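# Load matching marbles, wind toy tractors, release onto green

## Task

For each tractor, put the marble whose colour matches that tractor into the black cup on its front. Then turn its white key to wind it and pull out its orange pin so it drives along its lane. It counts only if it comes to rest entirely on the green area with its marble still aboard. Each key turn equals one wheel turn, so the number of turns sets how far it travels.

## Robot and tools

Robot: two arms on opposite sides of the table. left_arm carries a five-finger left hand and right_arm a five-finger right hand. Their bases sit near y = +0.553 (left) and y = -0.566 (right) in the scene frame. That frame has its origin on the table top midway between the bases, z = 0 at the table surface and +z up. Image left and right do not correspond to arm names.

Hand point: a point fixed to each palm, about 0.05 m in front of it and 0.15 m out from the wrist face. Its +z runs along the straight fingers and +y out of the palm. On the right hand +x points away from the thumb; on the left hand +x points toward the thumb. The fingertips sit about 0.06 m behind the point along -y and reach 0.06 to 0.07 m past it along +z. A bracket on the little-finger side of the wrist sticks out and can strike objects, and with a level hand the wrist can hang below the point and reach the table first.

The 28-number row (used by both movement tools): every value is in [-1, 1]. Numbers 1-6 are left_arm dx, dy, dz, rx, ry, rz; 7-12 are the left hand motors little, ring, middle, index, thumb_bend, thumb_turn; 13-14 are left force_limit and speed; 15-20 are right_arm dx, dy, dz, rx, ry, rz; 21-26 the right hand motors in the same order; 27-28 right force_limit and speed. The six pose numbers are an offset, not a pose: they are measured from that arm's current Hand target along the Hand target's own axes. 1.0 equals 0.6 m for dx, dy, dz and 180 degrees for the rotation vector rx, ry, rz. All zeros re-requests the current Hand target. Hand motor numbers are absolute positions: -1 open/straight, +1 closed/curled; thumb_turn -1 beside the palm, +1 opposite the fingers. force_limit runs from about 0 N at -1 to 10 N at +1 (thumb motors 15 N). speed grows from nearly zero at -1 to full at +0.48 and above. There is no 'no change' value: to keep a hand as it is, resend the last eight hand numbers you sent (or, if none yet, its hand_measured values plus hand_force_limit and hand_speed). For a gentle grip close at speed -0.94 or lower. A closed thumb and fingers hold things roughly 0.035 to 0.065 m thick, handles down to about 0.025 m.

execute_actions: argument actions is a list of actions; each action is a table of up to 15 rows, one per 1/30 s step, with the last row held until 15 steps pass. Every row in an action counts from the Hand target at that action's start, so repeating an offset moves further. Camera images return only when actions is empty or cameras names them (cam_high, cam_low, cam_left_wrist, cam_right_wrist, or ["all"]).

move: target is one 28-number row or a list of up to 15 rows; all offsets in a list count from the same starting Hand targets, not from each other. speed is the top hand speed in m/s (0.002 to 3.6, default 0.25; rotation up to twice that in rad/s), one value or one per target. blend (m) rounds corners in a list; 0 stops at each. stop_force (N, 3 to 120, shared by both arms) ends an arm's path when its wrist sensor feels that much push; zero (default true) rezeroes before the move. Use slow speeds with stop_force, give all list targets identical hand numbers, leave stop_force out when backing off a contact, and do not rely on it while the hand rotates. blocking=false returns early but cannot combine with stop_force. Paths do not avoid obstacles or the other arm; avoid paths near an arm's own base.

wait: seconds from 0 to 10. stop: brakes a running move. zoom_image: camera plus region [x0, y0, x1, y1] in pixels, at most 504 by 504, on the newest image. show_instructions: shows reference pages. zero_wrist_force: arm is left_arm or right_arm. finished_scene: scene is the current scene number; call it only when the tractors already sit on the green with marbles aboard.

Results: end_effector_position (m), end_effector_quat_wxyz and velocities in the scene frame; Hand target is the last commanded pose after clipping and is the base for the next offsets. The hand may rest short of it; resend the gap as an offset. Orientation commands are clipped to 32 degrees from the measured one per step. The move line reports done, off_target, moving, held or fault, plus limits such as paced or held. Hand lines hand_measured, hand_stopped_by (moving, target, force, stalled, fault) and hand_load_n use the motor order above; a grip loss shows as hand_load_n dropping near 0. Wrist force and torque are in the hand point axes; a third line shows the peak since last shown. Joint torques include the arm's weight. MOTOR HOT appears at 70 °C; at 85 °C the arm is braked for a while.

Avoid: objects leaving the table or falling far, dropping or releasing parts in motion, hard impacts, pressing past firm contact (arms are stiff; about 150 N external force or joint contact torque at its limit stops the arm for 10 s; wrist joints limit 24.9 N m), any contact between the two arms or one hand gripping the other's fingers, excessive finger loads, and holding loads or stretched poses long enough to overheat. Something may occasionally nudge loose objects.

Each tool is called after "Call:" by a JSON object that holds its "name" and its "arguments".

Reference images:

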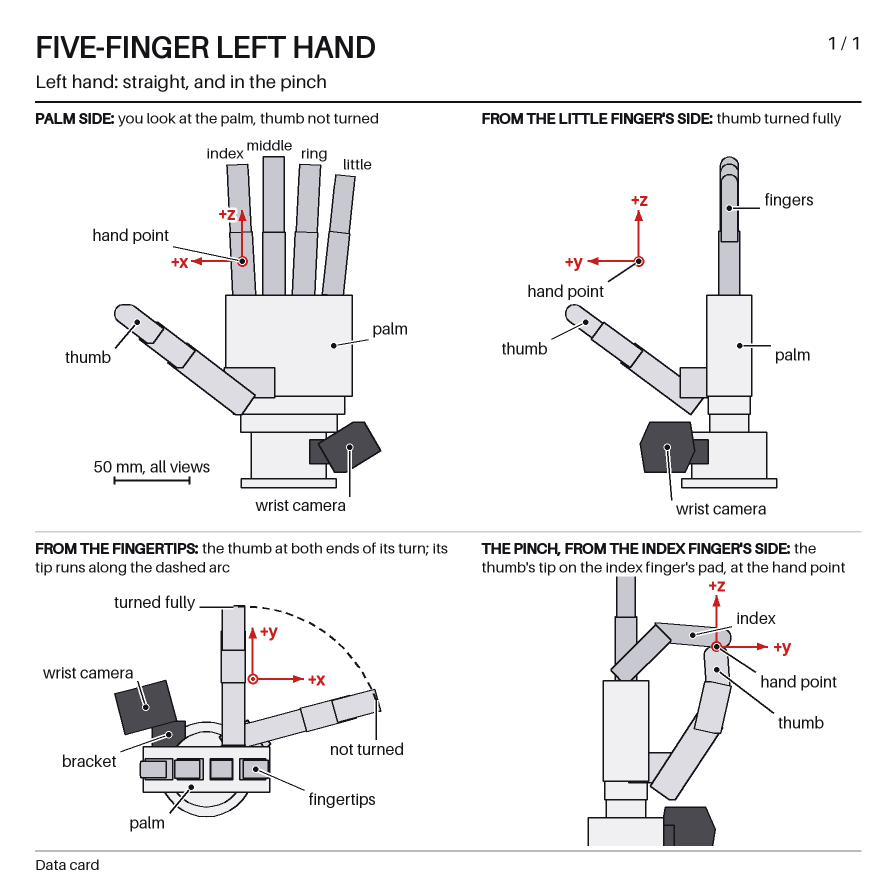

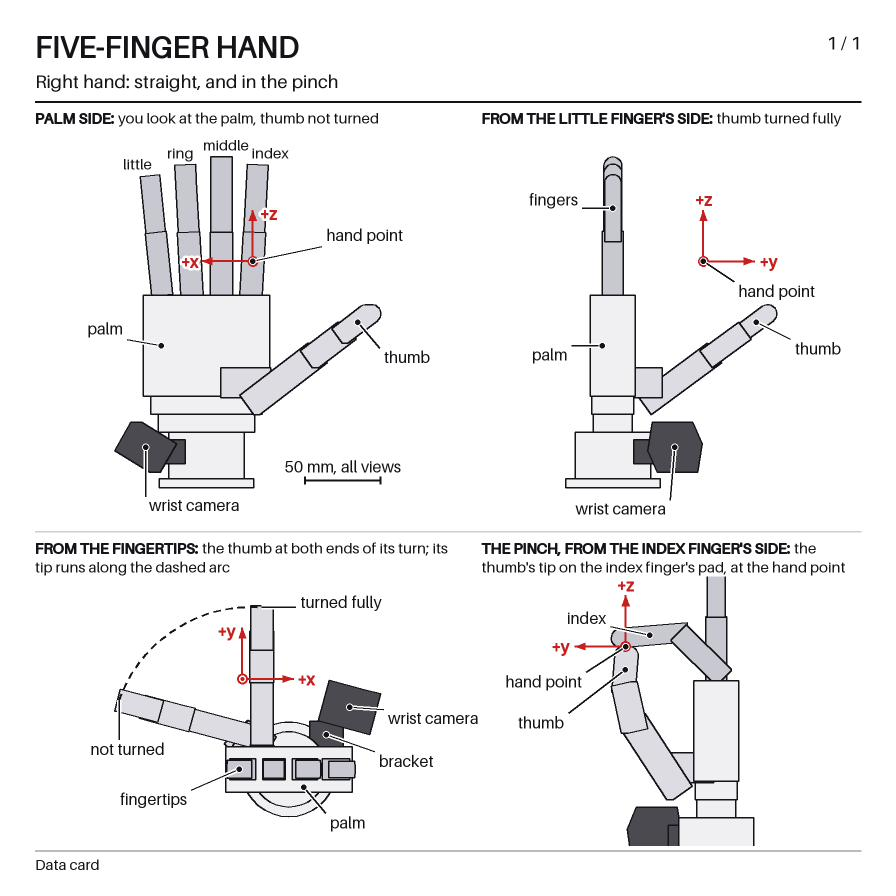

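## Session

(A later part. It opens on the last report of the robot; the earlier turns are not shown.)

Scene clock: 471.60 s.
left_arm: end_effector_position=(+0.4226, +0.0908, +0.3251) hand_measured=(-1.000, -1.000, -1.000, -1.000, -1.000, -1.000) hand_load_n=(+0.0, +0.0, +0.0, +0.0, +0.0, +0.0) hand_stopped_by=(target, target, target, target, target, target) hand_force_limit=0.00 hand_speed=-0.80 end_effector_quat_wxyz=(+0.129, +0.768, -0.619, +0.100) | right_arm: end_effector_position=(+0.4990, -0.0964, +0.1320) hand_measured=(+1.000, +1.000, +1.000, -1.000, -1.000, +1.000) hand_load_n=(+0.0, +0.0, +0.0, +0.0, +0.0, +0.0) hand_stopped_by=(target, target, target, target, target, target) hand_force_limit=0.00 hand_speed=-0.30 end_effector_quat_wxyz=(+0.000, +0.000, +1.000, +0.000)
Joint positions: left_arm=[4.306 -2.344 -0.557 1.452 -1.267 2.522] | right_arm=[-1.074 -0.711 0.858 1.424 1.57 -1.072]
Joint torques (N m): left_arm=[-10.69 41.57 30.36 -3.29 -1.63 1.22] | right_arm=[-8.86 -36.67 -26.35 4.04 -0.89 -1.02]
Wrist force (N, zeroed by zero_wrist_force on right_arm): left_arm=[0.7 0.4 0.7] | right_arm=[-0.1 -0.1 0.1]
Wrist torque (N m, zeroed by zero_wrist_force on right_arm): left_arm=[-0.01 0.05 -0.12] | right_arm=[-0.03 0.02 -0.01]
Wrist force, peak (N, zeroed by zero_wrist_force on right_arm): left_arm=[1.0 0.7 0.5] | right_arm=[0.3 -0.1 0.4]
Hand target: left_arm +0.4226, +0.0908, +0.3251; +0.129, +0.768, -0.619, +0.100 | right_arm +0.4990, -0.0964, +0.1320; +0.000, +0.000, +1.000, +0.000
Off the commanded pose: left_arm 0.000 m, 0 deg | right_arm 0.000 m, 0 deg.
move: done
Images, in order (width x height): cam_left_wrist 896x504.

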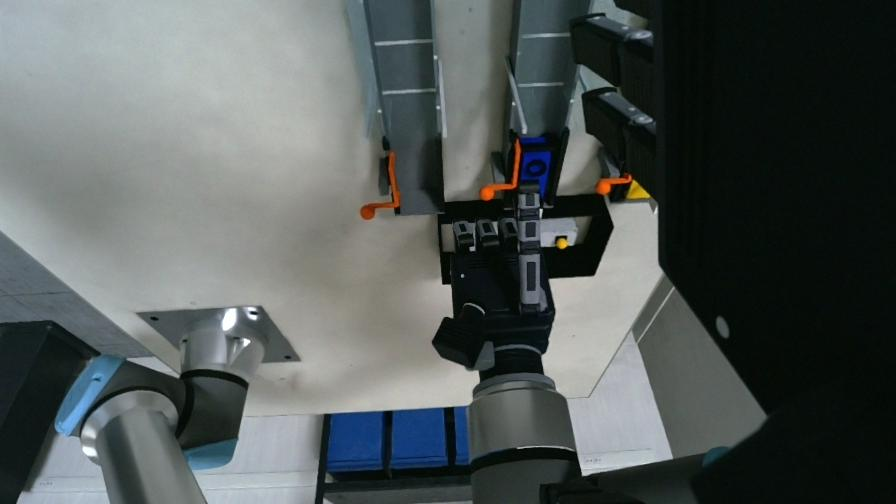

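Call:
{"name": "move", "arguments": {"target": [[0,0,0,0,0,0,-1,-1,-1,-1,-1,-1,0,-0.8,0.0133,0,0,0,0,0,1,1,1,-1,-1,1,0,-0.3],[0,0,0,0,0,0,-1,-1,-1,-1,-1,-1,0,-0.8,0.0133,-0.01,0,0,0,0,1,1,1,-1,-1,1,0,-0.3],[0,0,0,0,0,0,-1,-1,-1,-1,-1,-1,0,-0.8,0.0,-0.01,0,0,0,0,1,1,1,-1,-1,1,0,-0.3]], "speed": [0.04,0.04,0.012], "stop_force": 3, "cameras": ["cam_left_wrist","cam_high"]}}

Call:
{"name": "zoom_image", "arguments": {"camera": "cam_left_wrist", "region": [500, 150, 570, 220]}}

Call:
{"name": "zoom_image", "arguments": {"camera": "cam_high", "region": [335, 270, 375, 310]}}

Scene clock: 475.33 s.
left_arm: end_effector_position=(+0.4226, +0.0908, +0.3251) hand_measured=(-1.000, -1.000, -1.000, -1.000, -1.000, -1.000) hand_load_n=(+0.0, +0.0, +0.0, +0.0, +0.0, +0.0) hand_stopped_by=(target, target, target, target, target, target) hand_force_limit=0.00 hand_speed=-0.80 end_effector_quat_wxyz=(+0.129, +0.768, -0.619, +0.100) | right_arm: end_effector_position=(+0.4990, -0.1024, +0.1319) hand_measured=(+1.000, +1.000, +1.000, -1.000, -1.000, +1.000) hand_load_n=(+0.0, +0.0, +0.0, +0.0, -0.5, +0.0) hand_stopped_by=(target, target, target, target, target, target) hand_force_limit=0.00 hand_speed=-0.30 end_effector_quat_wxyz=(+0.000, +0.000, +1.000, +0.000)
Joint positions: left_arm=[4.306 -2.344 -0.557 1.452 -1.267 2.522] | right_arm=[-1.083 -0.723 0.88 1.413 1.57 -1.081]
Joint torques (N m): left_arm=[-10.43 41.93 30.27 -3.19 -1.57 1.14] | right_arm=[-8.67 -35.77 -26.13 4.04 -1.76 -1.25]
Wrist force (N, zeroed by zero_wrist_force on right_arm): left_arm=[0.6 0.6 0.6] | right_arm=[0.1 -0.1 0.1]
Wrist torque (N m, zeroed by zero_wrist_force on right_arm): left_arm=[0.03 0.06 -0.13] | right_arm=[-0.02 -0.02 0.00]
Wrist force, peak (N, zeroed by zero_wrist_force on right_arm): left_arm=[1.0 0.5 0.7] | right_arm=[0.4 0.4 0.3]
Hand target: left_arm +0.4226, +0.0908, +0.3251; +0.129, +0.768, -0.619, +0.100 | right_arm +0.4990, -0.1024, +0.1319; +0.000, +0.000, +1.000, +0.000
Off the commanded pose: left_arm 0.000 m, 0 deg | right_arm 0.000 m, 0 deg.
move: done
Images, in order (width x height): cam_high 896x504, cam_left_wrist 896x504.

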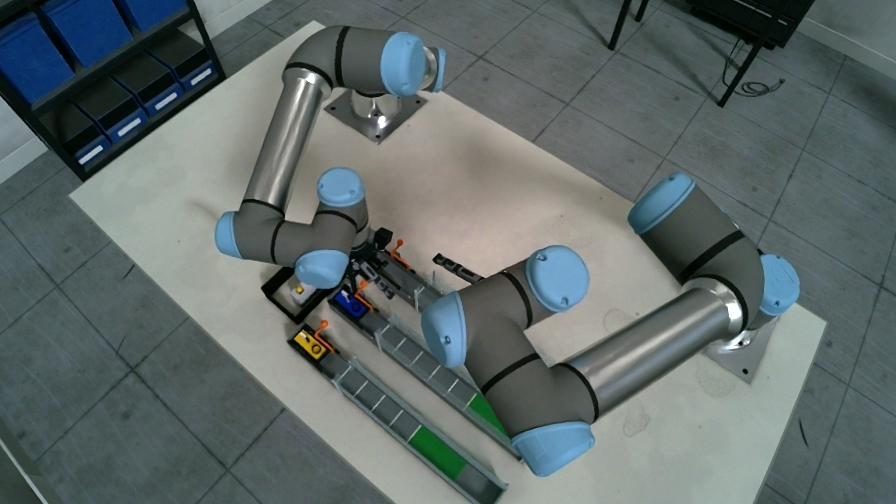

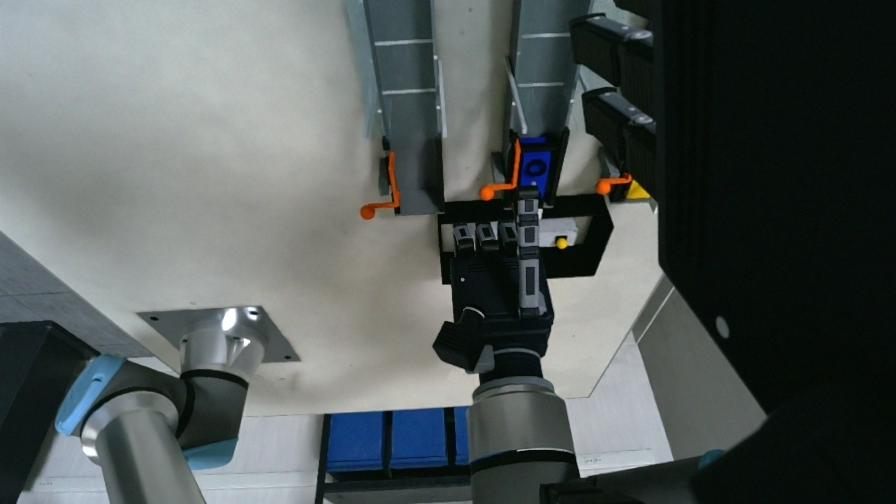

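Scaled by 7.200.

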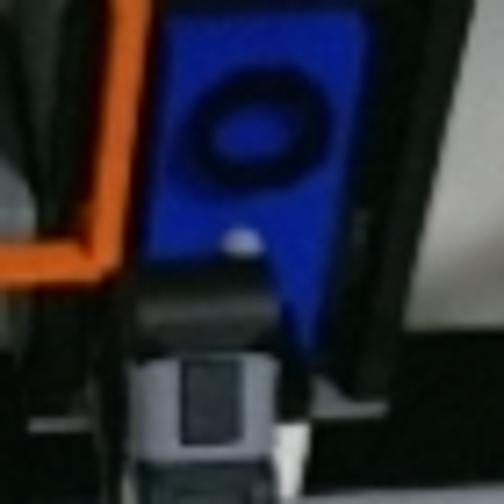

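Scaled by 12.600.

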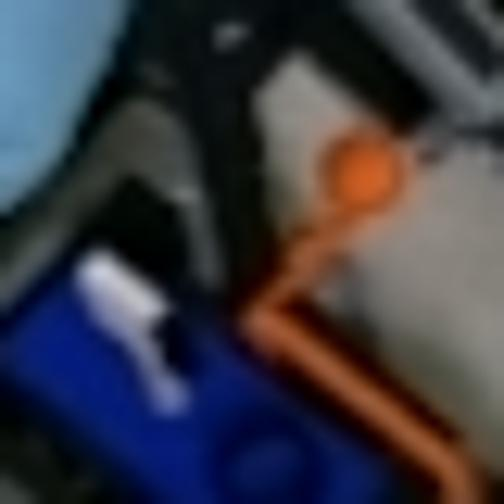

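Call:
{"name": "move", "arguments": {"target": [0,0,0,0,0,0,-1,-1,-1,-1,-1,-1,0,-0.8,-0.01,0,0,0,0,0,1,1,1,-1,-1,1,0,-0.3], "speed": 0.008, "stop_force": 3, "cameras": ["cam_left_wrist","cam_high"]}}

Call:
{"name": "zoom_image", "arguments": {"camera": "cam_left_wrist", "region": [500, 150, 570, 220]}}

Call:
{"name": "zoom_image", "arguments": {"camera": "cam_high", "region": [335, 270, 375, 310]}}

Scene clock: 477.17 s.
left_arm: end_effector_position=(+0.4226, +0.0908, +0.3251) hand_measured=(-1.000, -1.000, -1.000, -1.000, -1.000, -1.000) hand_load_n=(+0.0, +0.0, +0.0, -0.5, +0.0, +0.0) hand_stopped_by=(target, target, target, target, target, target) hand_force_limit=0.00 hand_speed=-0.80 end_effector_quat_wxyz=(+0.129, +0.768, -0.619, +0.100) | right_arm: end_effector_position=(+0.5050, -0.1024, +0.1319) hand_measured=(+1.000, +1.000, +1.000, -1.000, -1.000, +1.000) hand_load_n=(+0.0, +0.0, +0.0, +0.0, +0.0, +0.0) hand_stopped_by=(target, target, target, target, target, target) hand_force_limit=0.00 hand_speed=-0.30 end_effector_quat_wxyz=(+0.000, +0.000, +1.000, +0.000)
Joint positions: left_arm=[4.306 -2.344 -0.557 1.452 -1.267 2.522] | right_arm=[-1.087 -0.708 0.854 1.425 1.57 -1.086]
Joint torques (N m): left_arm=[-10.49 41.9 29.91 -3.25 -1.48 1.06] | right_arm=[-7.34 -35.94 -25.73 3.92 -1.22 -1.39]
Wrist force (N, zeroed by zero_wrist_force on right_arm): left_arm=[0.7 0.5 0.4] | right_arm=[0.2 -0.1 0.1]
Wrist torque (N m, zeroed by zero_wrist_force on right_arm): left_arm=[0.03 0.05 -0.13] | right_arm=[-0.02 -0.02 0.01]
Wrist force, peak (N, zeroed by zero_wrist_force on right_arm): left_arm=[1.1 0.6 0.5] | right_arm=[0.4 0.0 0.0]
Hand target: left_arm +0.4226, +0.0908, +0.3251; +0.129, +0.768, -0.619, +0.100 | right_arm +0.5050, -0.1024, +0.1319; +0.000, +0.000, +1.000, +0.000
Off the commanded pose: left_arm 0.000 m, 0 deg | right_arm 0.000 m, 0 deg.
move: done
Images, in order (width x height): cam_high 896x504, cam_left_wrist 896x504.

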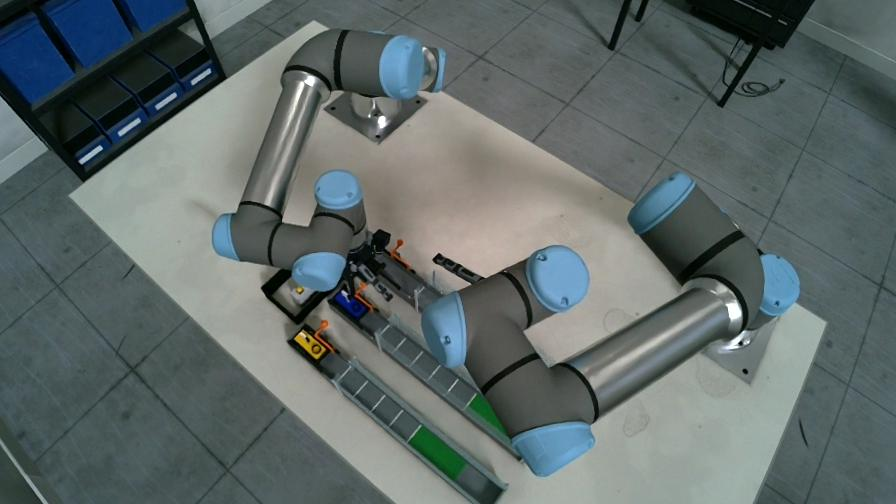

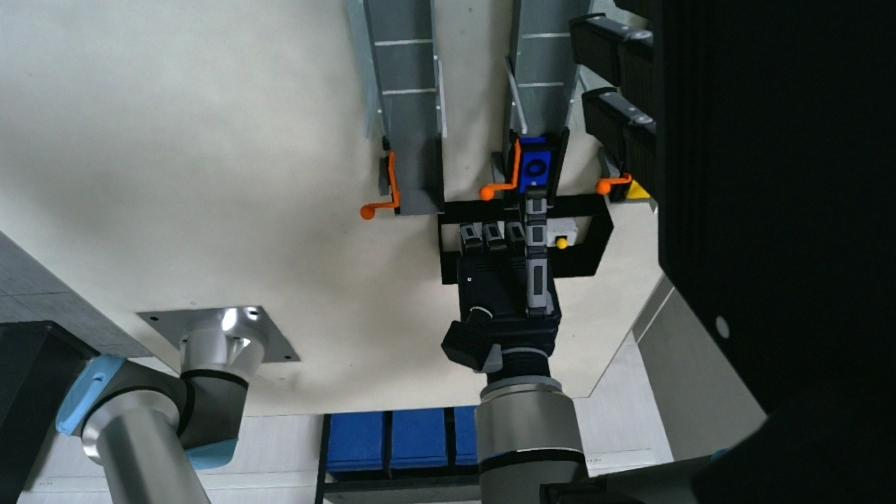

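Scaled by 7.200.

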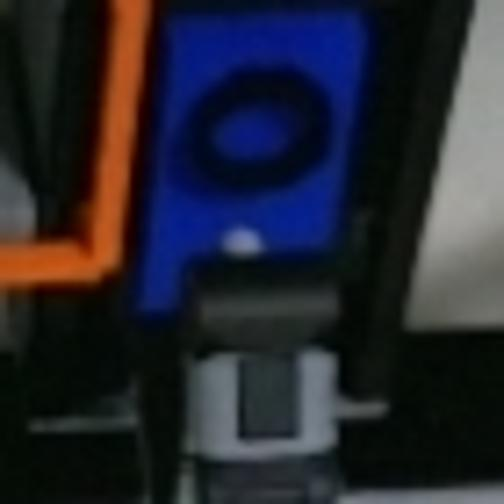

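Scaled by 12.600.

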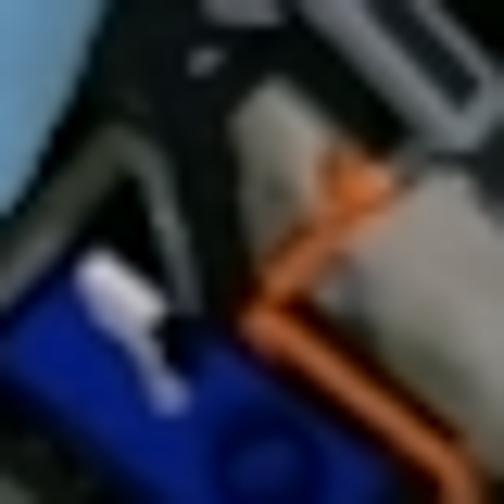

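Call:
{"name": "move", "arguments": {"target": [[0,0,0,0,0,0,-1,-1,-1,-1,-1,-1,0,-0.8,0.004,0.008,0,0,0,0,1,1,1,-1,-1,1,0,-0.3],[0,0,0,0,0,0,-1,-1,-1,-1,-1,-1,0,-0.8,-0.0133,0.008,0,0,0,0,1,1,1,-1,-1,1,0,-0.3]], "speed": [0.03,0.008], "stop_force": 3, "cameras": ["cam_left_wrist","cam_high"]}}

Call:
{"name": "zoom_image", "arguments": {"camera": "cam_high", "region": [335, 270, 375, 310]}}

Call:
{"name": "zoom_image", "arguments": {"camera": "cam_left_wrist", "region": [500, 150, 570, 220]}}

Scene clock: 480.03 s.
left_arm: end_effector_position=(+0.4226, +0.0908, +0.3251) hand_measured=(-1.000, -1.000, -1.000, -1.000, -1.000, -1.000) hand_load_n=(+0.0, +0.0, +0.0, +0.0, +0.0, +0.0) hand_stopped_by=(target, target, target, target, target, target) hand_force_limit=0.00 hand_speed=-0.80 end_effector_quat_wxyz=(+0.129, +0.768, -0.619, +0.100) | right_arm: end_effector_position=(+0.5112, -0.0976, +0.1319) hand_measured=(+1.000, +1.000, +1.000, -1.000, -1.000, +1.000) hand_load_n=(+0.0, +0.0, +0.0, -0.5, +0.0, +0.0) hand_stopped_by=(target, target, target, target, target, target) hand_force_limit=0.00 hand_speed=-0.30 end_effector_quat_wxyz=(+0.000, +0.000, +1.000, +0.000)
Joint positions: left_arm=[4.306 -2.344 -0.557 1.452 -1.267 2.522] | right_arm=[-1.085 -0.683 0.808 1.446 1.57 -1.083]
Joint torques (N m): left_arm=[-10.53 42.02 29.85 -3.24 -1.47 0.99] | right_arm=[7.77 -62.6 -11.88 0.17 2.21 1.27]
Wrist force (N, zeroed by zero_wrist_force on right_arm): left_arm=[0.9 0.5 0.4] | right_arm=[3.3 0.2 0.9]
Wrist torque (N m, zeroed by zero_wrist_force on right_arm): left_arm=[0.02 0.02 -0.11] | right_arm=[-0.09 0.13 0.20]
Wrist force, peak (N, zeroed by zero_wrist_force on right_arm): left_arm=[0.9 0.7 0.6] | right_arm=[5.8 0.3 -0.7]
Hand target: left_arm +0.4226, +0.0908, +0.3251; +0.129, +0.768, -0.619, +0.100 | right_arm +0.5112, -0.0976, +0.1319; +0.000, +0.000, +1.000, +0.000 (not the last commanded pose)
Off the commanded pose: left_arm 0.000 m, 0 deg | right_arm 0.002 m, 0 deg.
move: contact (right_arm); path passed 1 of 2 targets
Images, in order (width x height): cam_high 896x504, cam_left_wrist 896x504.

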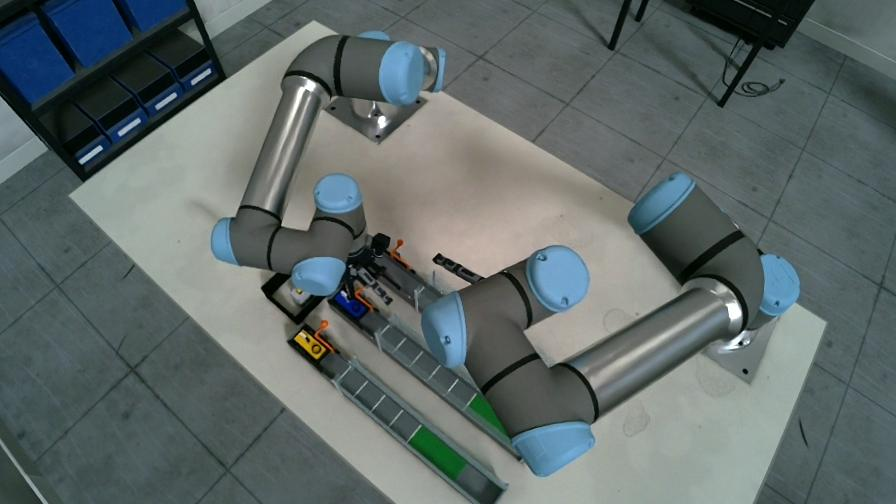

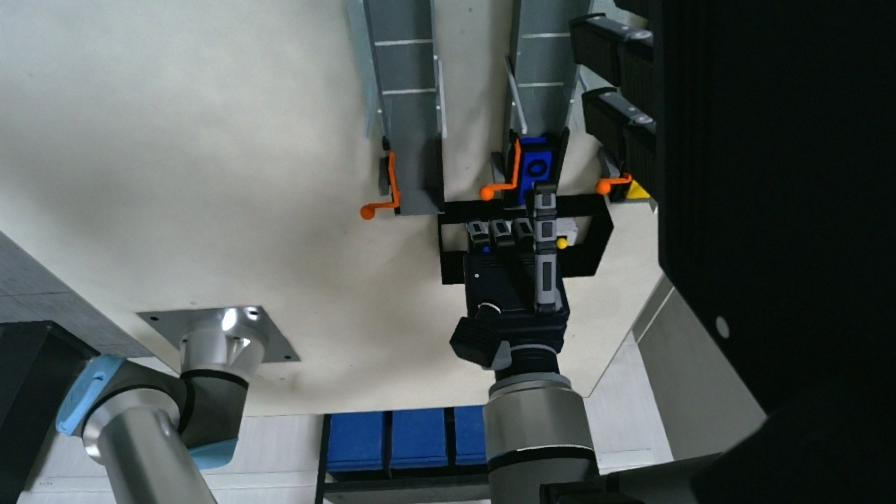

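Scaled by 12.600.

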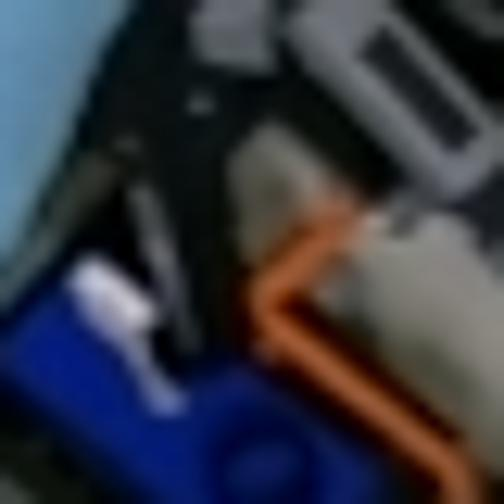

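Scaled by 7.200.

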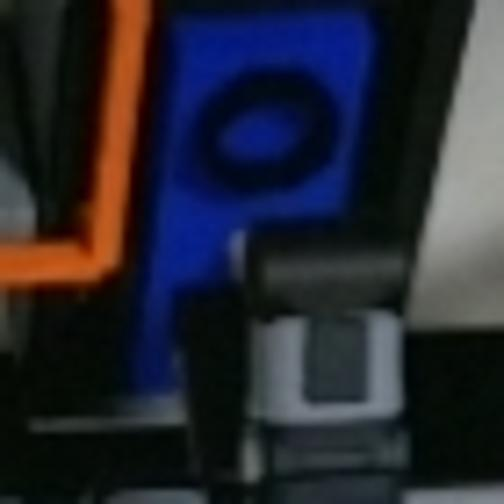

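Call:
{"name": "zero_wrist_force", "arguments": {"arm": "right_arm"}}

Call:
{"name": "move", "arguments": {"target": [[0,0,0,0,0,0,-1,-1,-1,-1,-1,-1,0,-0.8,-0.0043,0.0027,0,0,0,0,1,1,1,-1,-1,1,0,-0.3],[0,0,0,0,0,0,-1,-1,-1,-1,-1,-1,0,-0.8,-0.00925,0.0020,0,0,0,0,1,1,1,-1,-1,1,0,-0.3],[0,0,0,0,0,0,-1,-1,-1,-1,-1,-1,0,-0.8,-0.01367,-0.0003,0,0,0,0,1,1,1,-1,-1,1,0,-0.3],[0,0,0,0,0,0,-1,-1,-1,-1,-1,-1,0,-0.8,-0.01645,-0.0032,0,0,0,0,1,1,1,-1,-1,1,0,-0.3],[0,0,0,0,0,0,-1,-1,-1,-1,-1,-1,0,-0.8,-0.01728,-0.00445,0,0,0,0,1,1,1,-1,-1,1,0,-0.3]], "speed": 0.015, "blend": 0.001, "stop_force": 9, "cameras": ["cam_left_wrist","cam_high"]}}

Call:
{"name": "zoom_image", "arguments": {"camera": "cam_high", "region": [335, 270, 375, 310]}}

Call:
{"name": "zoom_image", "arguments": {"camera": "cam_left_wrist", "region": [500, 150, 570, 220]}}

Wrist force sensor zeroed.

Scene clock: 482.80 s.
left_arm: end_effector_position=(+0.4226, +0.0908, +0.3251) hand_measured=(-1.000, -1.000, -1.000, -1.000, -1.000, -1.000) hand_load_n=(-0.5, +0.0, +0.0, +0.0, +0.0, +0.0) hand_stopped_by=(target, target, target, target, target, target) hand_force_limit=0.00 hand_speed=-0.80 end_effector_quat_wxyz=(+0.129, +0.768, -0.619, +0.100) | right_arm: end_effector_position=(+0.5215, -0.1003, +0.1319) hand_measured=(+1.000, +1.000, +1.000, -1.000, -1.000, +1.000) hand_load_n=(+0.0, +0.0, +0.0, -9.0, -0.5, +0.0) hand_stopped_by=(target, target, target, target, target, target) hand_force_limit=0.00 hand_speed=-0.30 end_effector_quat_wxyz=(+0.000, +0.000, +1.000, +0.000)
Joint positions: left_arm=[4.306 -2.344 -0.557 1.452 -1.267 2.522] | right_arm=[-1.097 -0.662 0.768 1.465 1.57 -1.095]
Joint torques (N m): left_arm=[-10.18 42.09 29.32 -3.24 -1.45 1] | right_arm=[-13.76 -37.06 -26.37 4.39 1.32 -1.2]
Wrist force (N, zeroed by zero_wrist_force on right_arm): left_arm=[0.7 0.6 0.5] | right_arm=[-1.2 6.1 -1.5]
Wrist torque (N m, zeroed by zero_wrist_force on right_arm): left_arm=[0.04 0.05 -0.13] | right_arm=[-0.09 -0.04 -0.09]
Wrist force, peak (N, zeroed by zero_wrist_force on right_arm): left_arm=[1.0 0.5 0.9] | right_arm=[6.6 0.1 -1.0]
Hand target: left_arm +0.4226, +0.0908, +0.3251; +0.129, +0.768, -0.619, +0.100 | right_arm +0.5215, -0.1003, +0.1319; +0.000, +0.000, +1.000, +0.000
Off the commanded pose: left_arm 0.000 m, 0 deg | right_arm 0.000 m, 0 deg.
move: done; blend cut to 0.0005 m at target 4
Images, in order (width x height): cam_high 896x504, cam_left_wrist 896x504.

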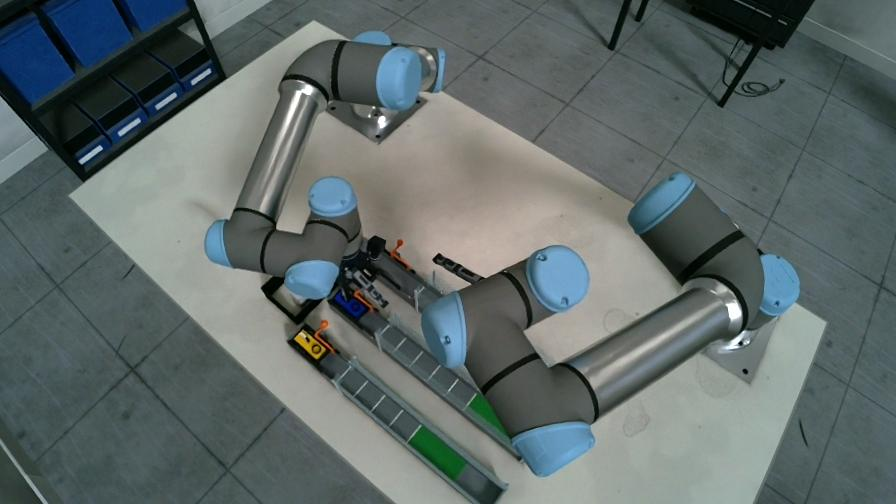

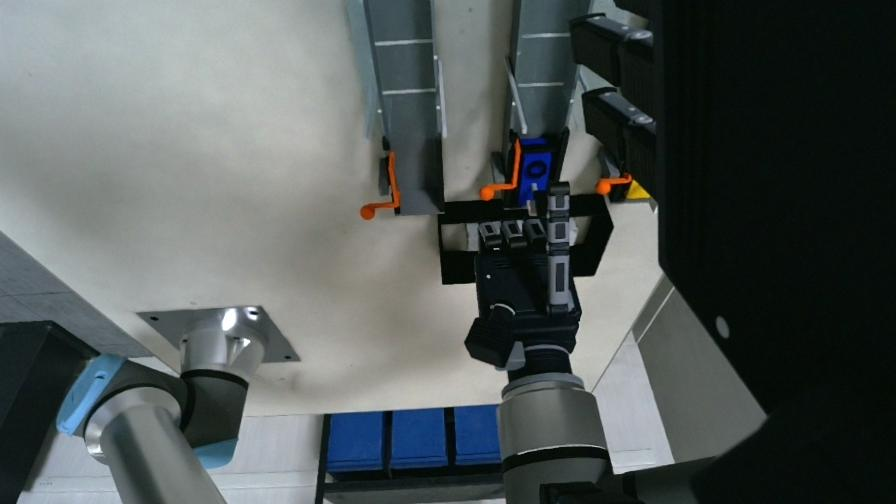

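Scaled by 12.600.

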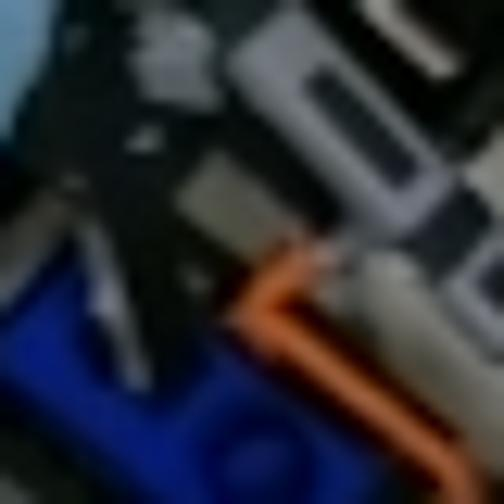

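Scaled by 7.200.

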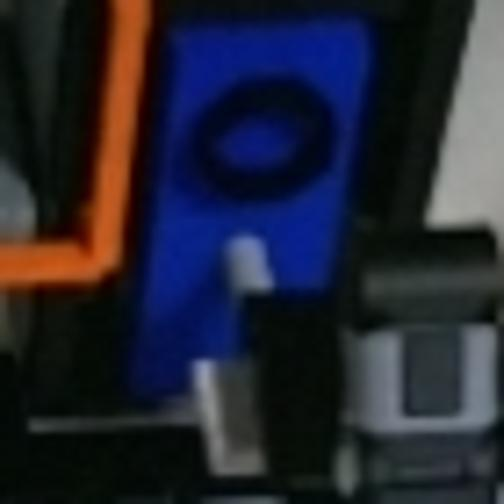

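Call:
{"name": "execute_actions", "arguments": {"actions": [], "cameras": ["cam_low","cam_right_wrist","cam_left_wrist"]}}

Call:
{"name": "zoom_image", "arguments": {"camera": "cam_left_wrist", "region": [470, 120, 610, 260]}}

Call:
{"name": "zoom_image", "arguments": {"camera": "cam_low", "region": [400, 140, 540, 280]}}

Scene clock: 485.67 s.
left_arm: end_effector_position=(+0.4226, +0.0908, +0.3251) hand_measured=(-1.000, -1.000, -1.000, -1.000, -1.000, -1.000) hand_load_n=(+0.0, +0.0, +0.0, +0.0, +0.0, +0.0) hand_stopped_by=(target, target, target, target, target, target) hand_force_limit=0.00 hand_speed=-0.80 end_effector_quat_wxyz=(+0.129, +0.768, -0.619, +0.100) | right_arm: end_effector_position=(+0.5215, -0.1003, +0.1319) hand_measured=(+1.000, +1.000, +1.000, -1.000, -1.000, +1.000) hand_load_n=(+0.5, +0.5, +0.0, -9.0, -0.5, +0.0) hand_stopped_by=(target, target, target, target, target, target) hand_force_limit=0.00 hand_speed=-0.30 end_effector_quat_wxyz=(+0.000, +0.000, +1.000, +0.000)
Joint positions: left_arm=[4.306 -2.344 -0.557 1.452 -1.267 2.522] | right_arm=[-1.097 -0.662 0.768 1.465 1.57 -1.095]
Joint velocities: within noise
Joint torques (N m): left_arm=[-9.93 42.01 29.15 -3.1 -1.47 0.86] | right_arm=[-11.93 -38.12 -24.99 4.21 1.57 -1.26]
Wrist force (N, zeroed by zero_wrist_force on right_arm): left_arm=[0.9 0.3 0.4] | right_arm=[-1.0 5.9 -1.1]
Wrist torque (N m, zeroed by zero_wrist_force on right_arm): left_arm=[-0.01 0.01 -0.11] | right_arm=[-0.13 -0.10 -0.08]
Wrist force, peak (N, zeroed by zero_wrist_force on right_arm): left_arm=[0.8 0.6 0.8] | right_arm=[-1.3 6.3 -1.5]
Hand target: left_arm +0.4226, +0.0908, +0.3251; +0.129, +0.768, -0.619, +0.100 | right_arm +0.5215, -0.1003, +0.1319; +0.000, +0.000, +1.000, +0.000
Off the commanded pose: left_arm 0.000 m, 0 deg | right_arm 0.000 m, 0 deg.
Images, in order (width x height): cam_low 896x504, cam_left_wrist 896x504, cam_right_wrist 896x504.

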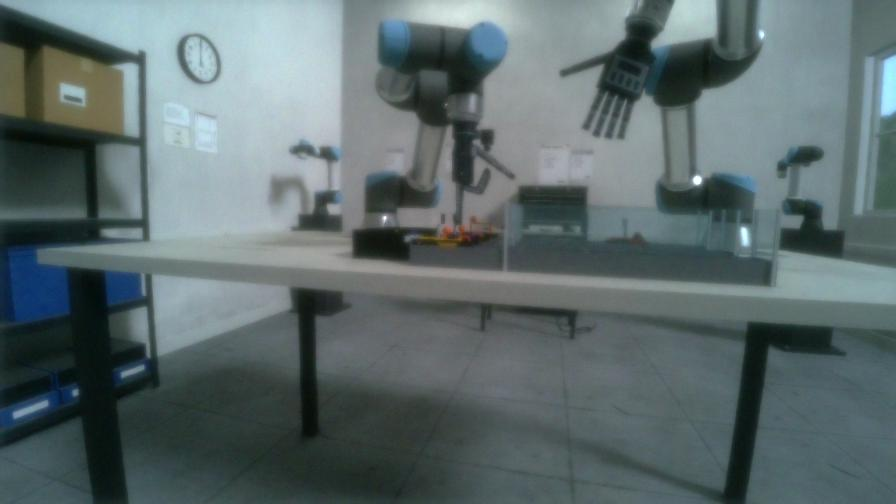

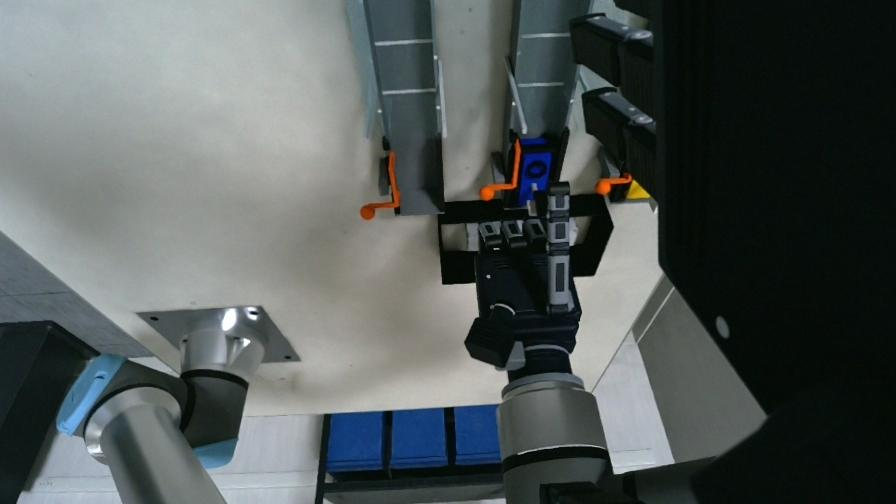

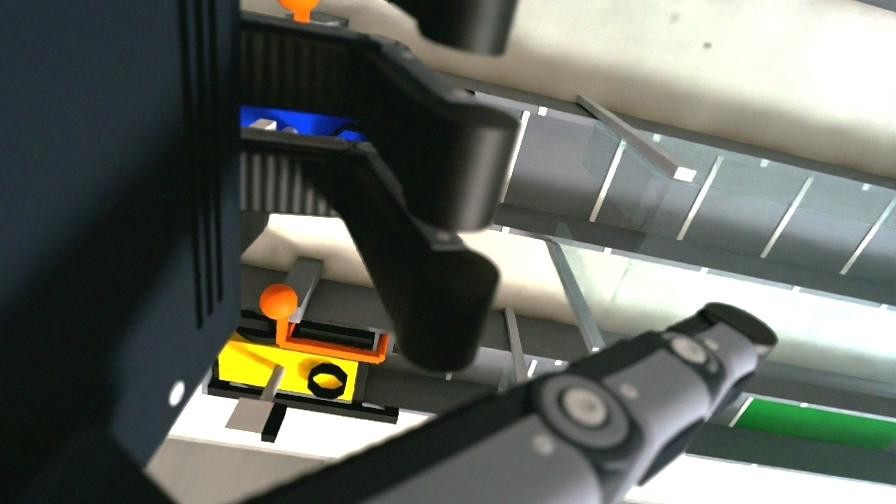

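Scaled by 3.600.

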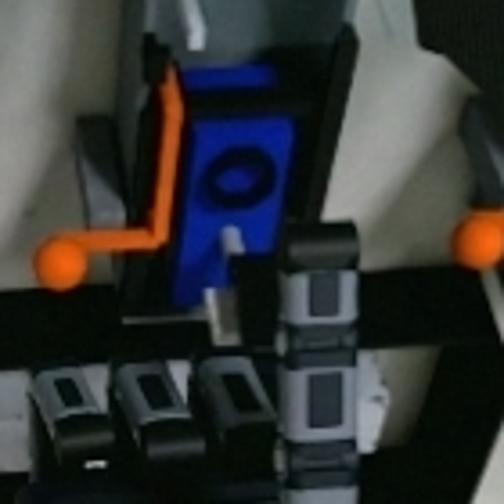

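Scaled by 3.600.

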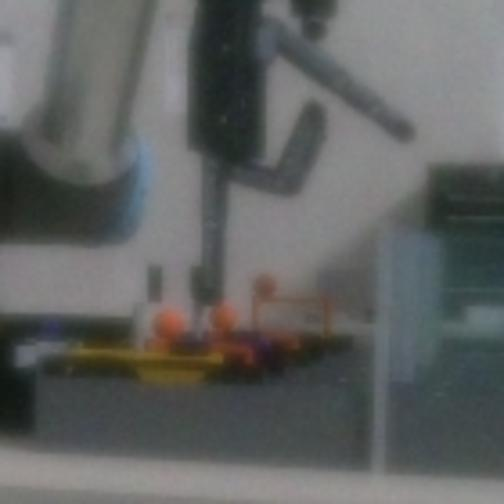

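Call:
{"name": "move", "arguments": {"target": [[0,0,0,0,0,0,-1,-1,-1,-1,-1,-1,0,-0.8,0,0.01,0,0,0,0,1,1,1,-1,-1,1,0,-0.3],[0,0,0,0,0,0,-1,-1,-1,-1,-1,-1,0,-0.8,0.0717,0.01,-0.1,0,0,0,1,1,1,-1,-1,1,0,-0.3]], "speed": 0.12, "blend": 0.003, "cameras": ["cam_left_wrist","cam_high","cam_right_wrist"]}}

Call:
{"name": "zoom_image", "arguments": {"camera": "cam_left_wrist", "region": [500, 130, 580, 220]}}

Call:
{"name": "zoom_image", "arguments": {"camera": "cam_high", "region": [335, 270, 375, 310]}}

Scene clock: 488.13 s.
left_arm: end_effector_position=(+0.4226, +0.0908, +0.3251) hand_measured=(-1.000, -1.000, -1.000, -1.000, -1.000, -1.000) hand_load_n=(+0.0, +0.0, +0.0, +0.0, +0.0, +0.0) hand_stopped_by=(target, target, target, target, target, target) hand_force_limit=0.00 hand_speed=-0.80 end_effector_quat_wxyz=(+0.129, +0.768, -0.619, +0.100) | right_arm: end_effector_position=(+0.4786, -0.0944, +0.1919) hand_measured=(+1.000, +1.000, +1.000, -1.000, -1.000, +1.000) hand_load_n=(+0.0, +0.5, +0.0, +0.0, +0.0, +0.0) hand_stopped_by=(target, target, target, target, target, target) hand_force_limit=0.00 hand_speed=-0.30 end_effector_quat_wxyz=(+0.000, +0.000, +1.000, +0.000)
Joint positions: left_arm=[4.306 -2.344 -0.557 1.452 -1.267 2.522] | right_arm=[-1.055 -0.773 0.818 1.527 1.57 -1.053]
Joint torques (N m): left_arm=[-10.37 42.26 29.35 -3.01 -1.43 0.88] | right_arm=[9.22 -60.22 -12.24 3.85 0.74 1.7]
Wrist force (N, zeroed by zero_wrist_force on right_arm): left_arm=[0.4 0.3 0.2] | right_arm=[-2.9 -0.2 -0.7]
Wrist torque (N m, zeroed by zero_wrist_force on right_arm): left_arm=[0.00 0.08 -0.13] | right_arm=[0.06 -0.18 -0.28]
Wrist force, peak (N, zeroed by zero_wrist_force on right_arm): left_arm=[1.0 0.4 0.7] | right_arm=[-1.1 6.3 -1.4]
Hand target: left_arm +0.4226, +0.0908, +0.3251; +0.129, +0.768, -0.619, +0.100 | right_arm +0.4785, -0.0944, +0.1920; +0.000, +0.000, +1.000, +0.000
Off the commanded pose: left_arm 0.000 m, 0 deg | right_arm 0.000 m, 0 deg.
move: done
Images, in order (width x height): cam_high 896x504, cam_left_wrist 896x504, cam_right_wrist 896x504.

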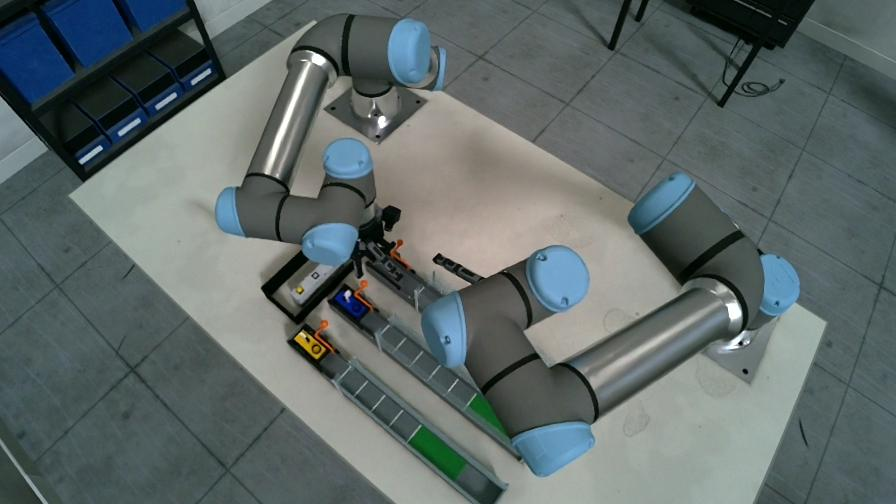

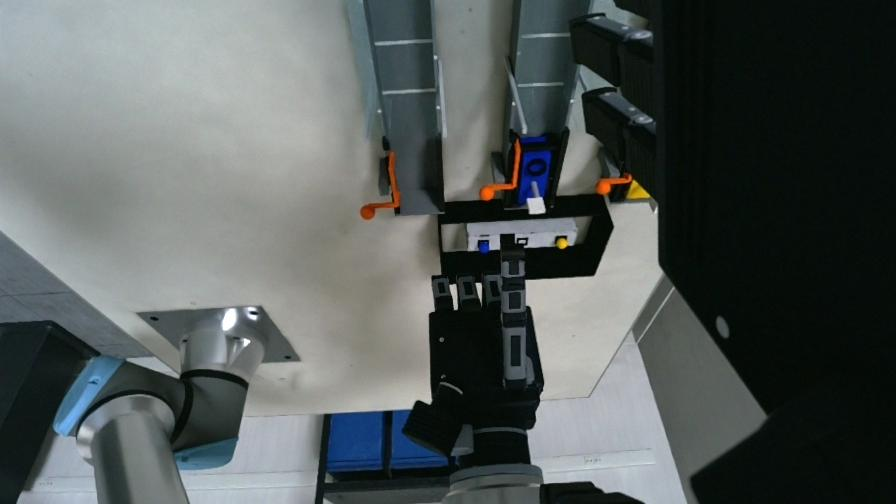

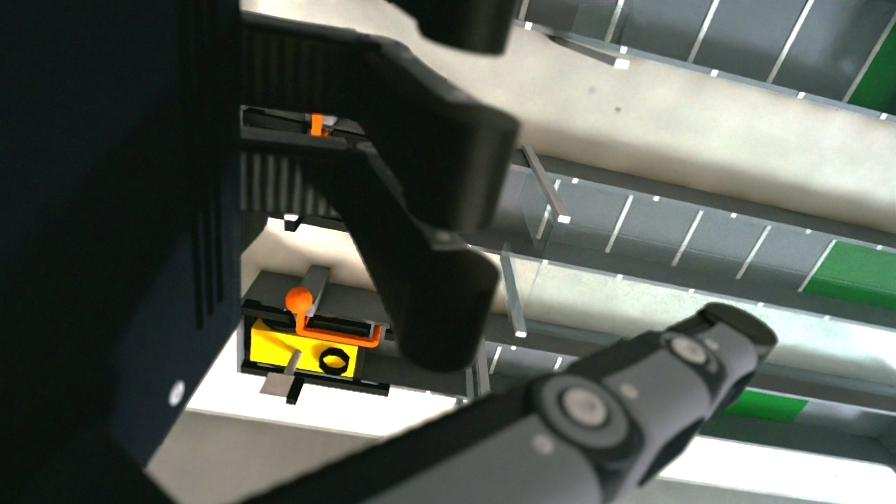

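Scaled by 5.600.

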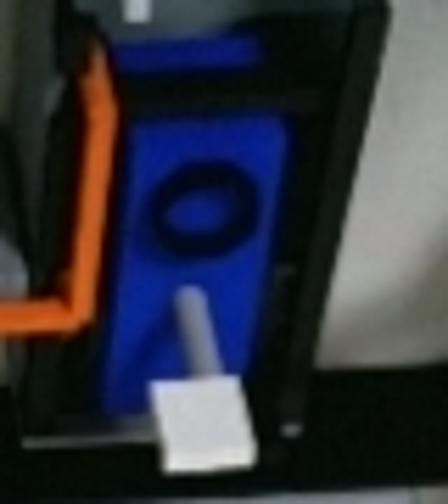

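Scaled by 12.600.

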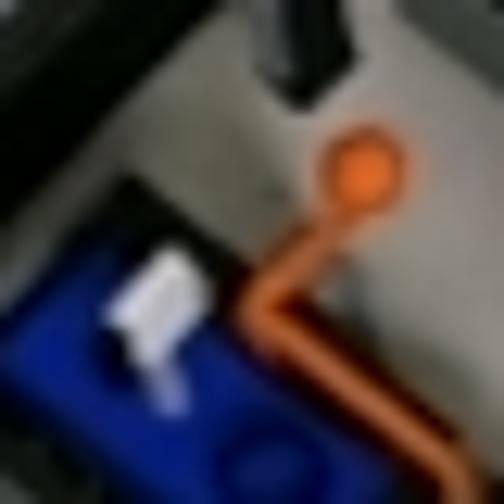

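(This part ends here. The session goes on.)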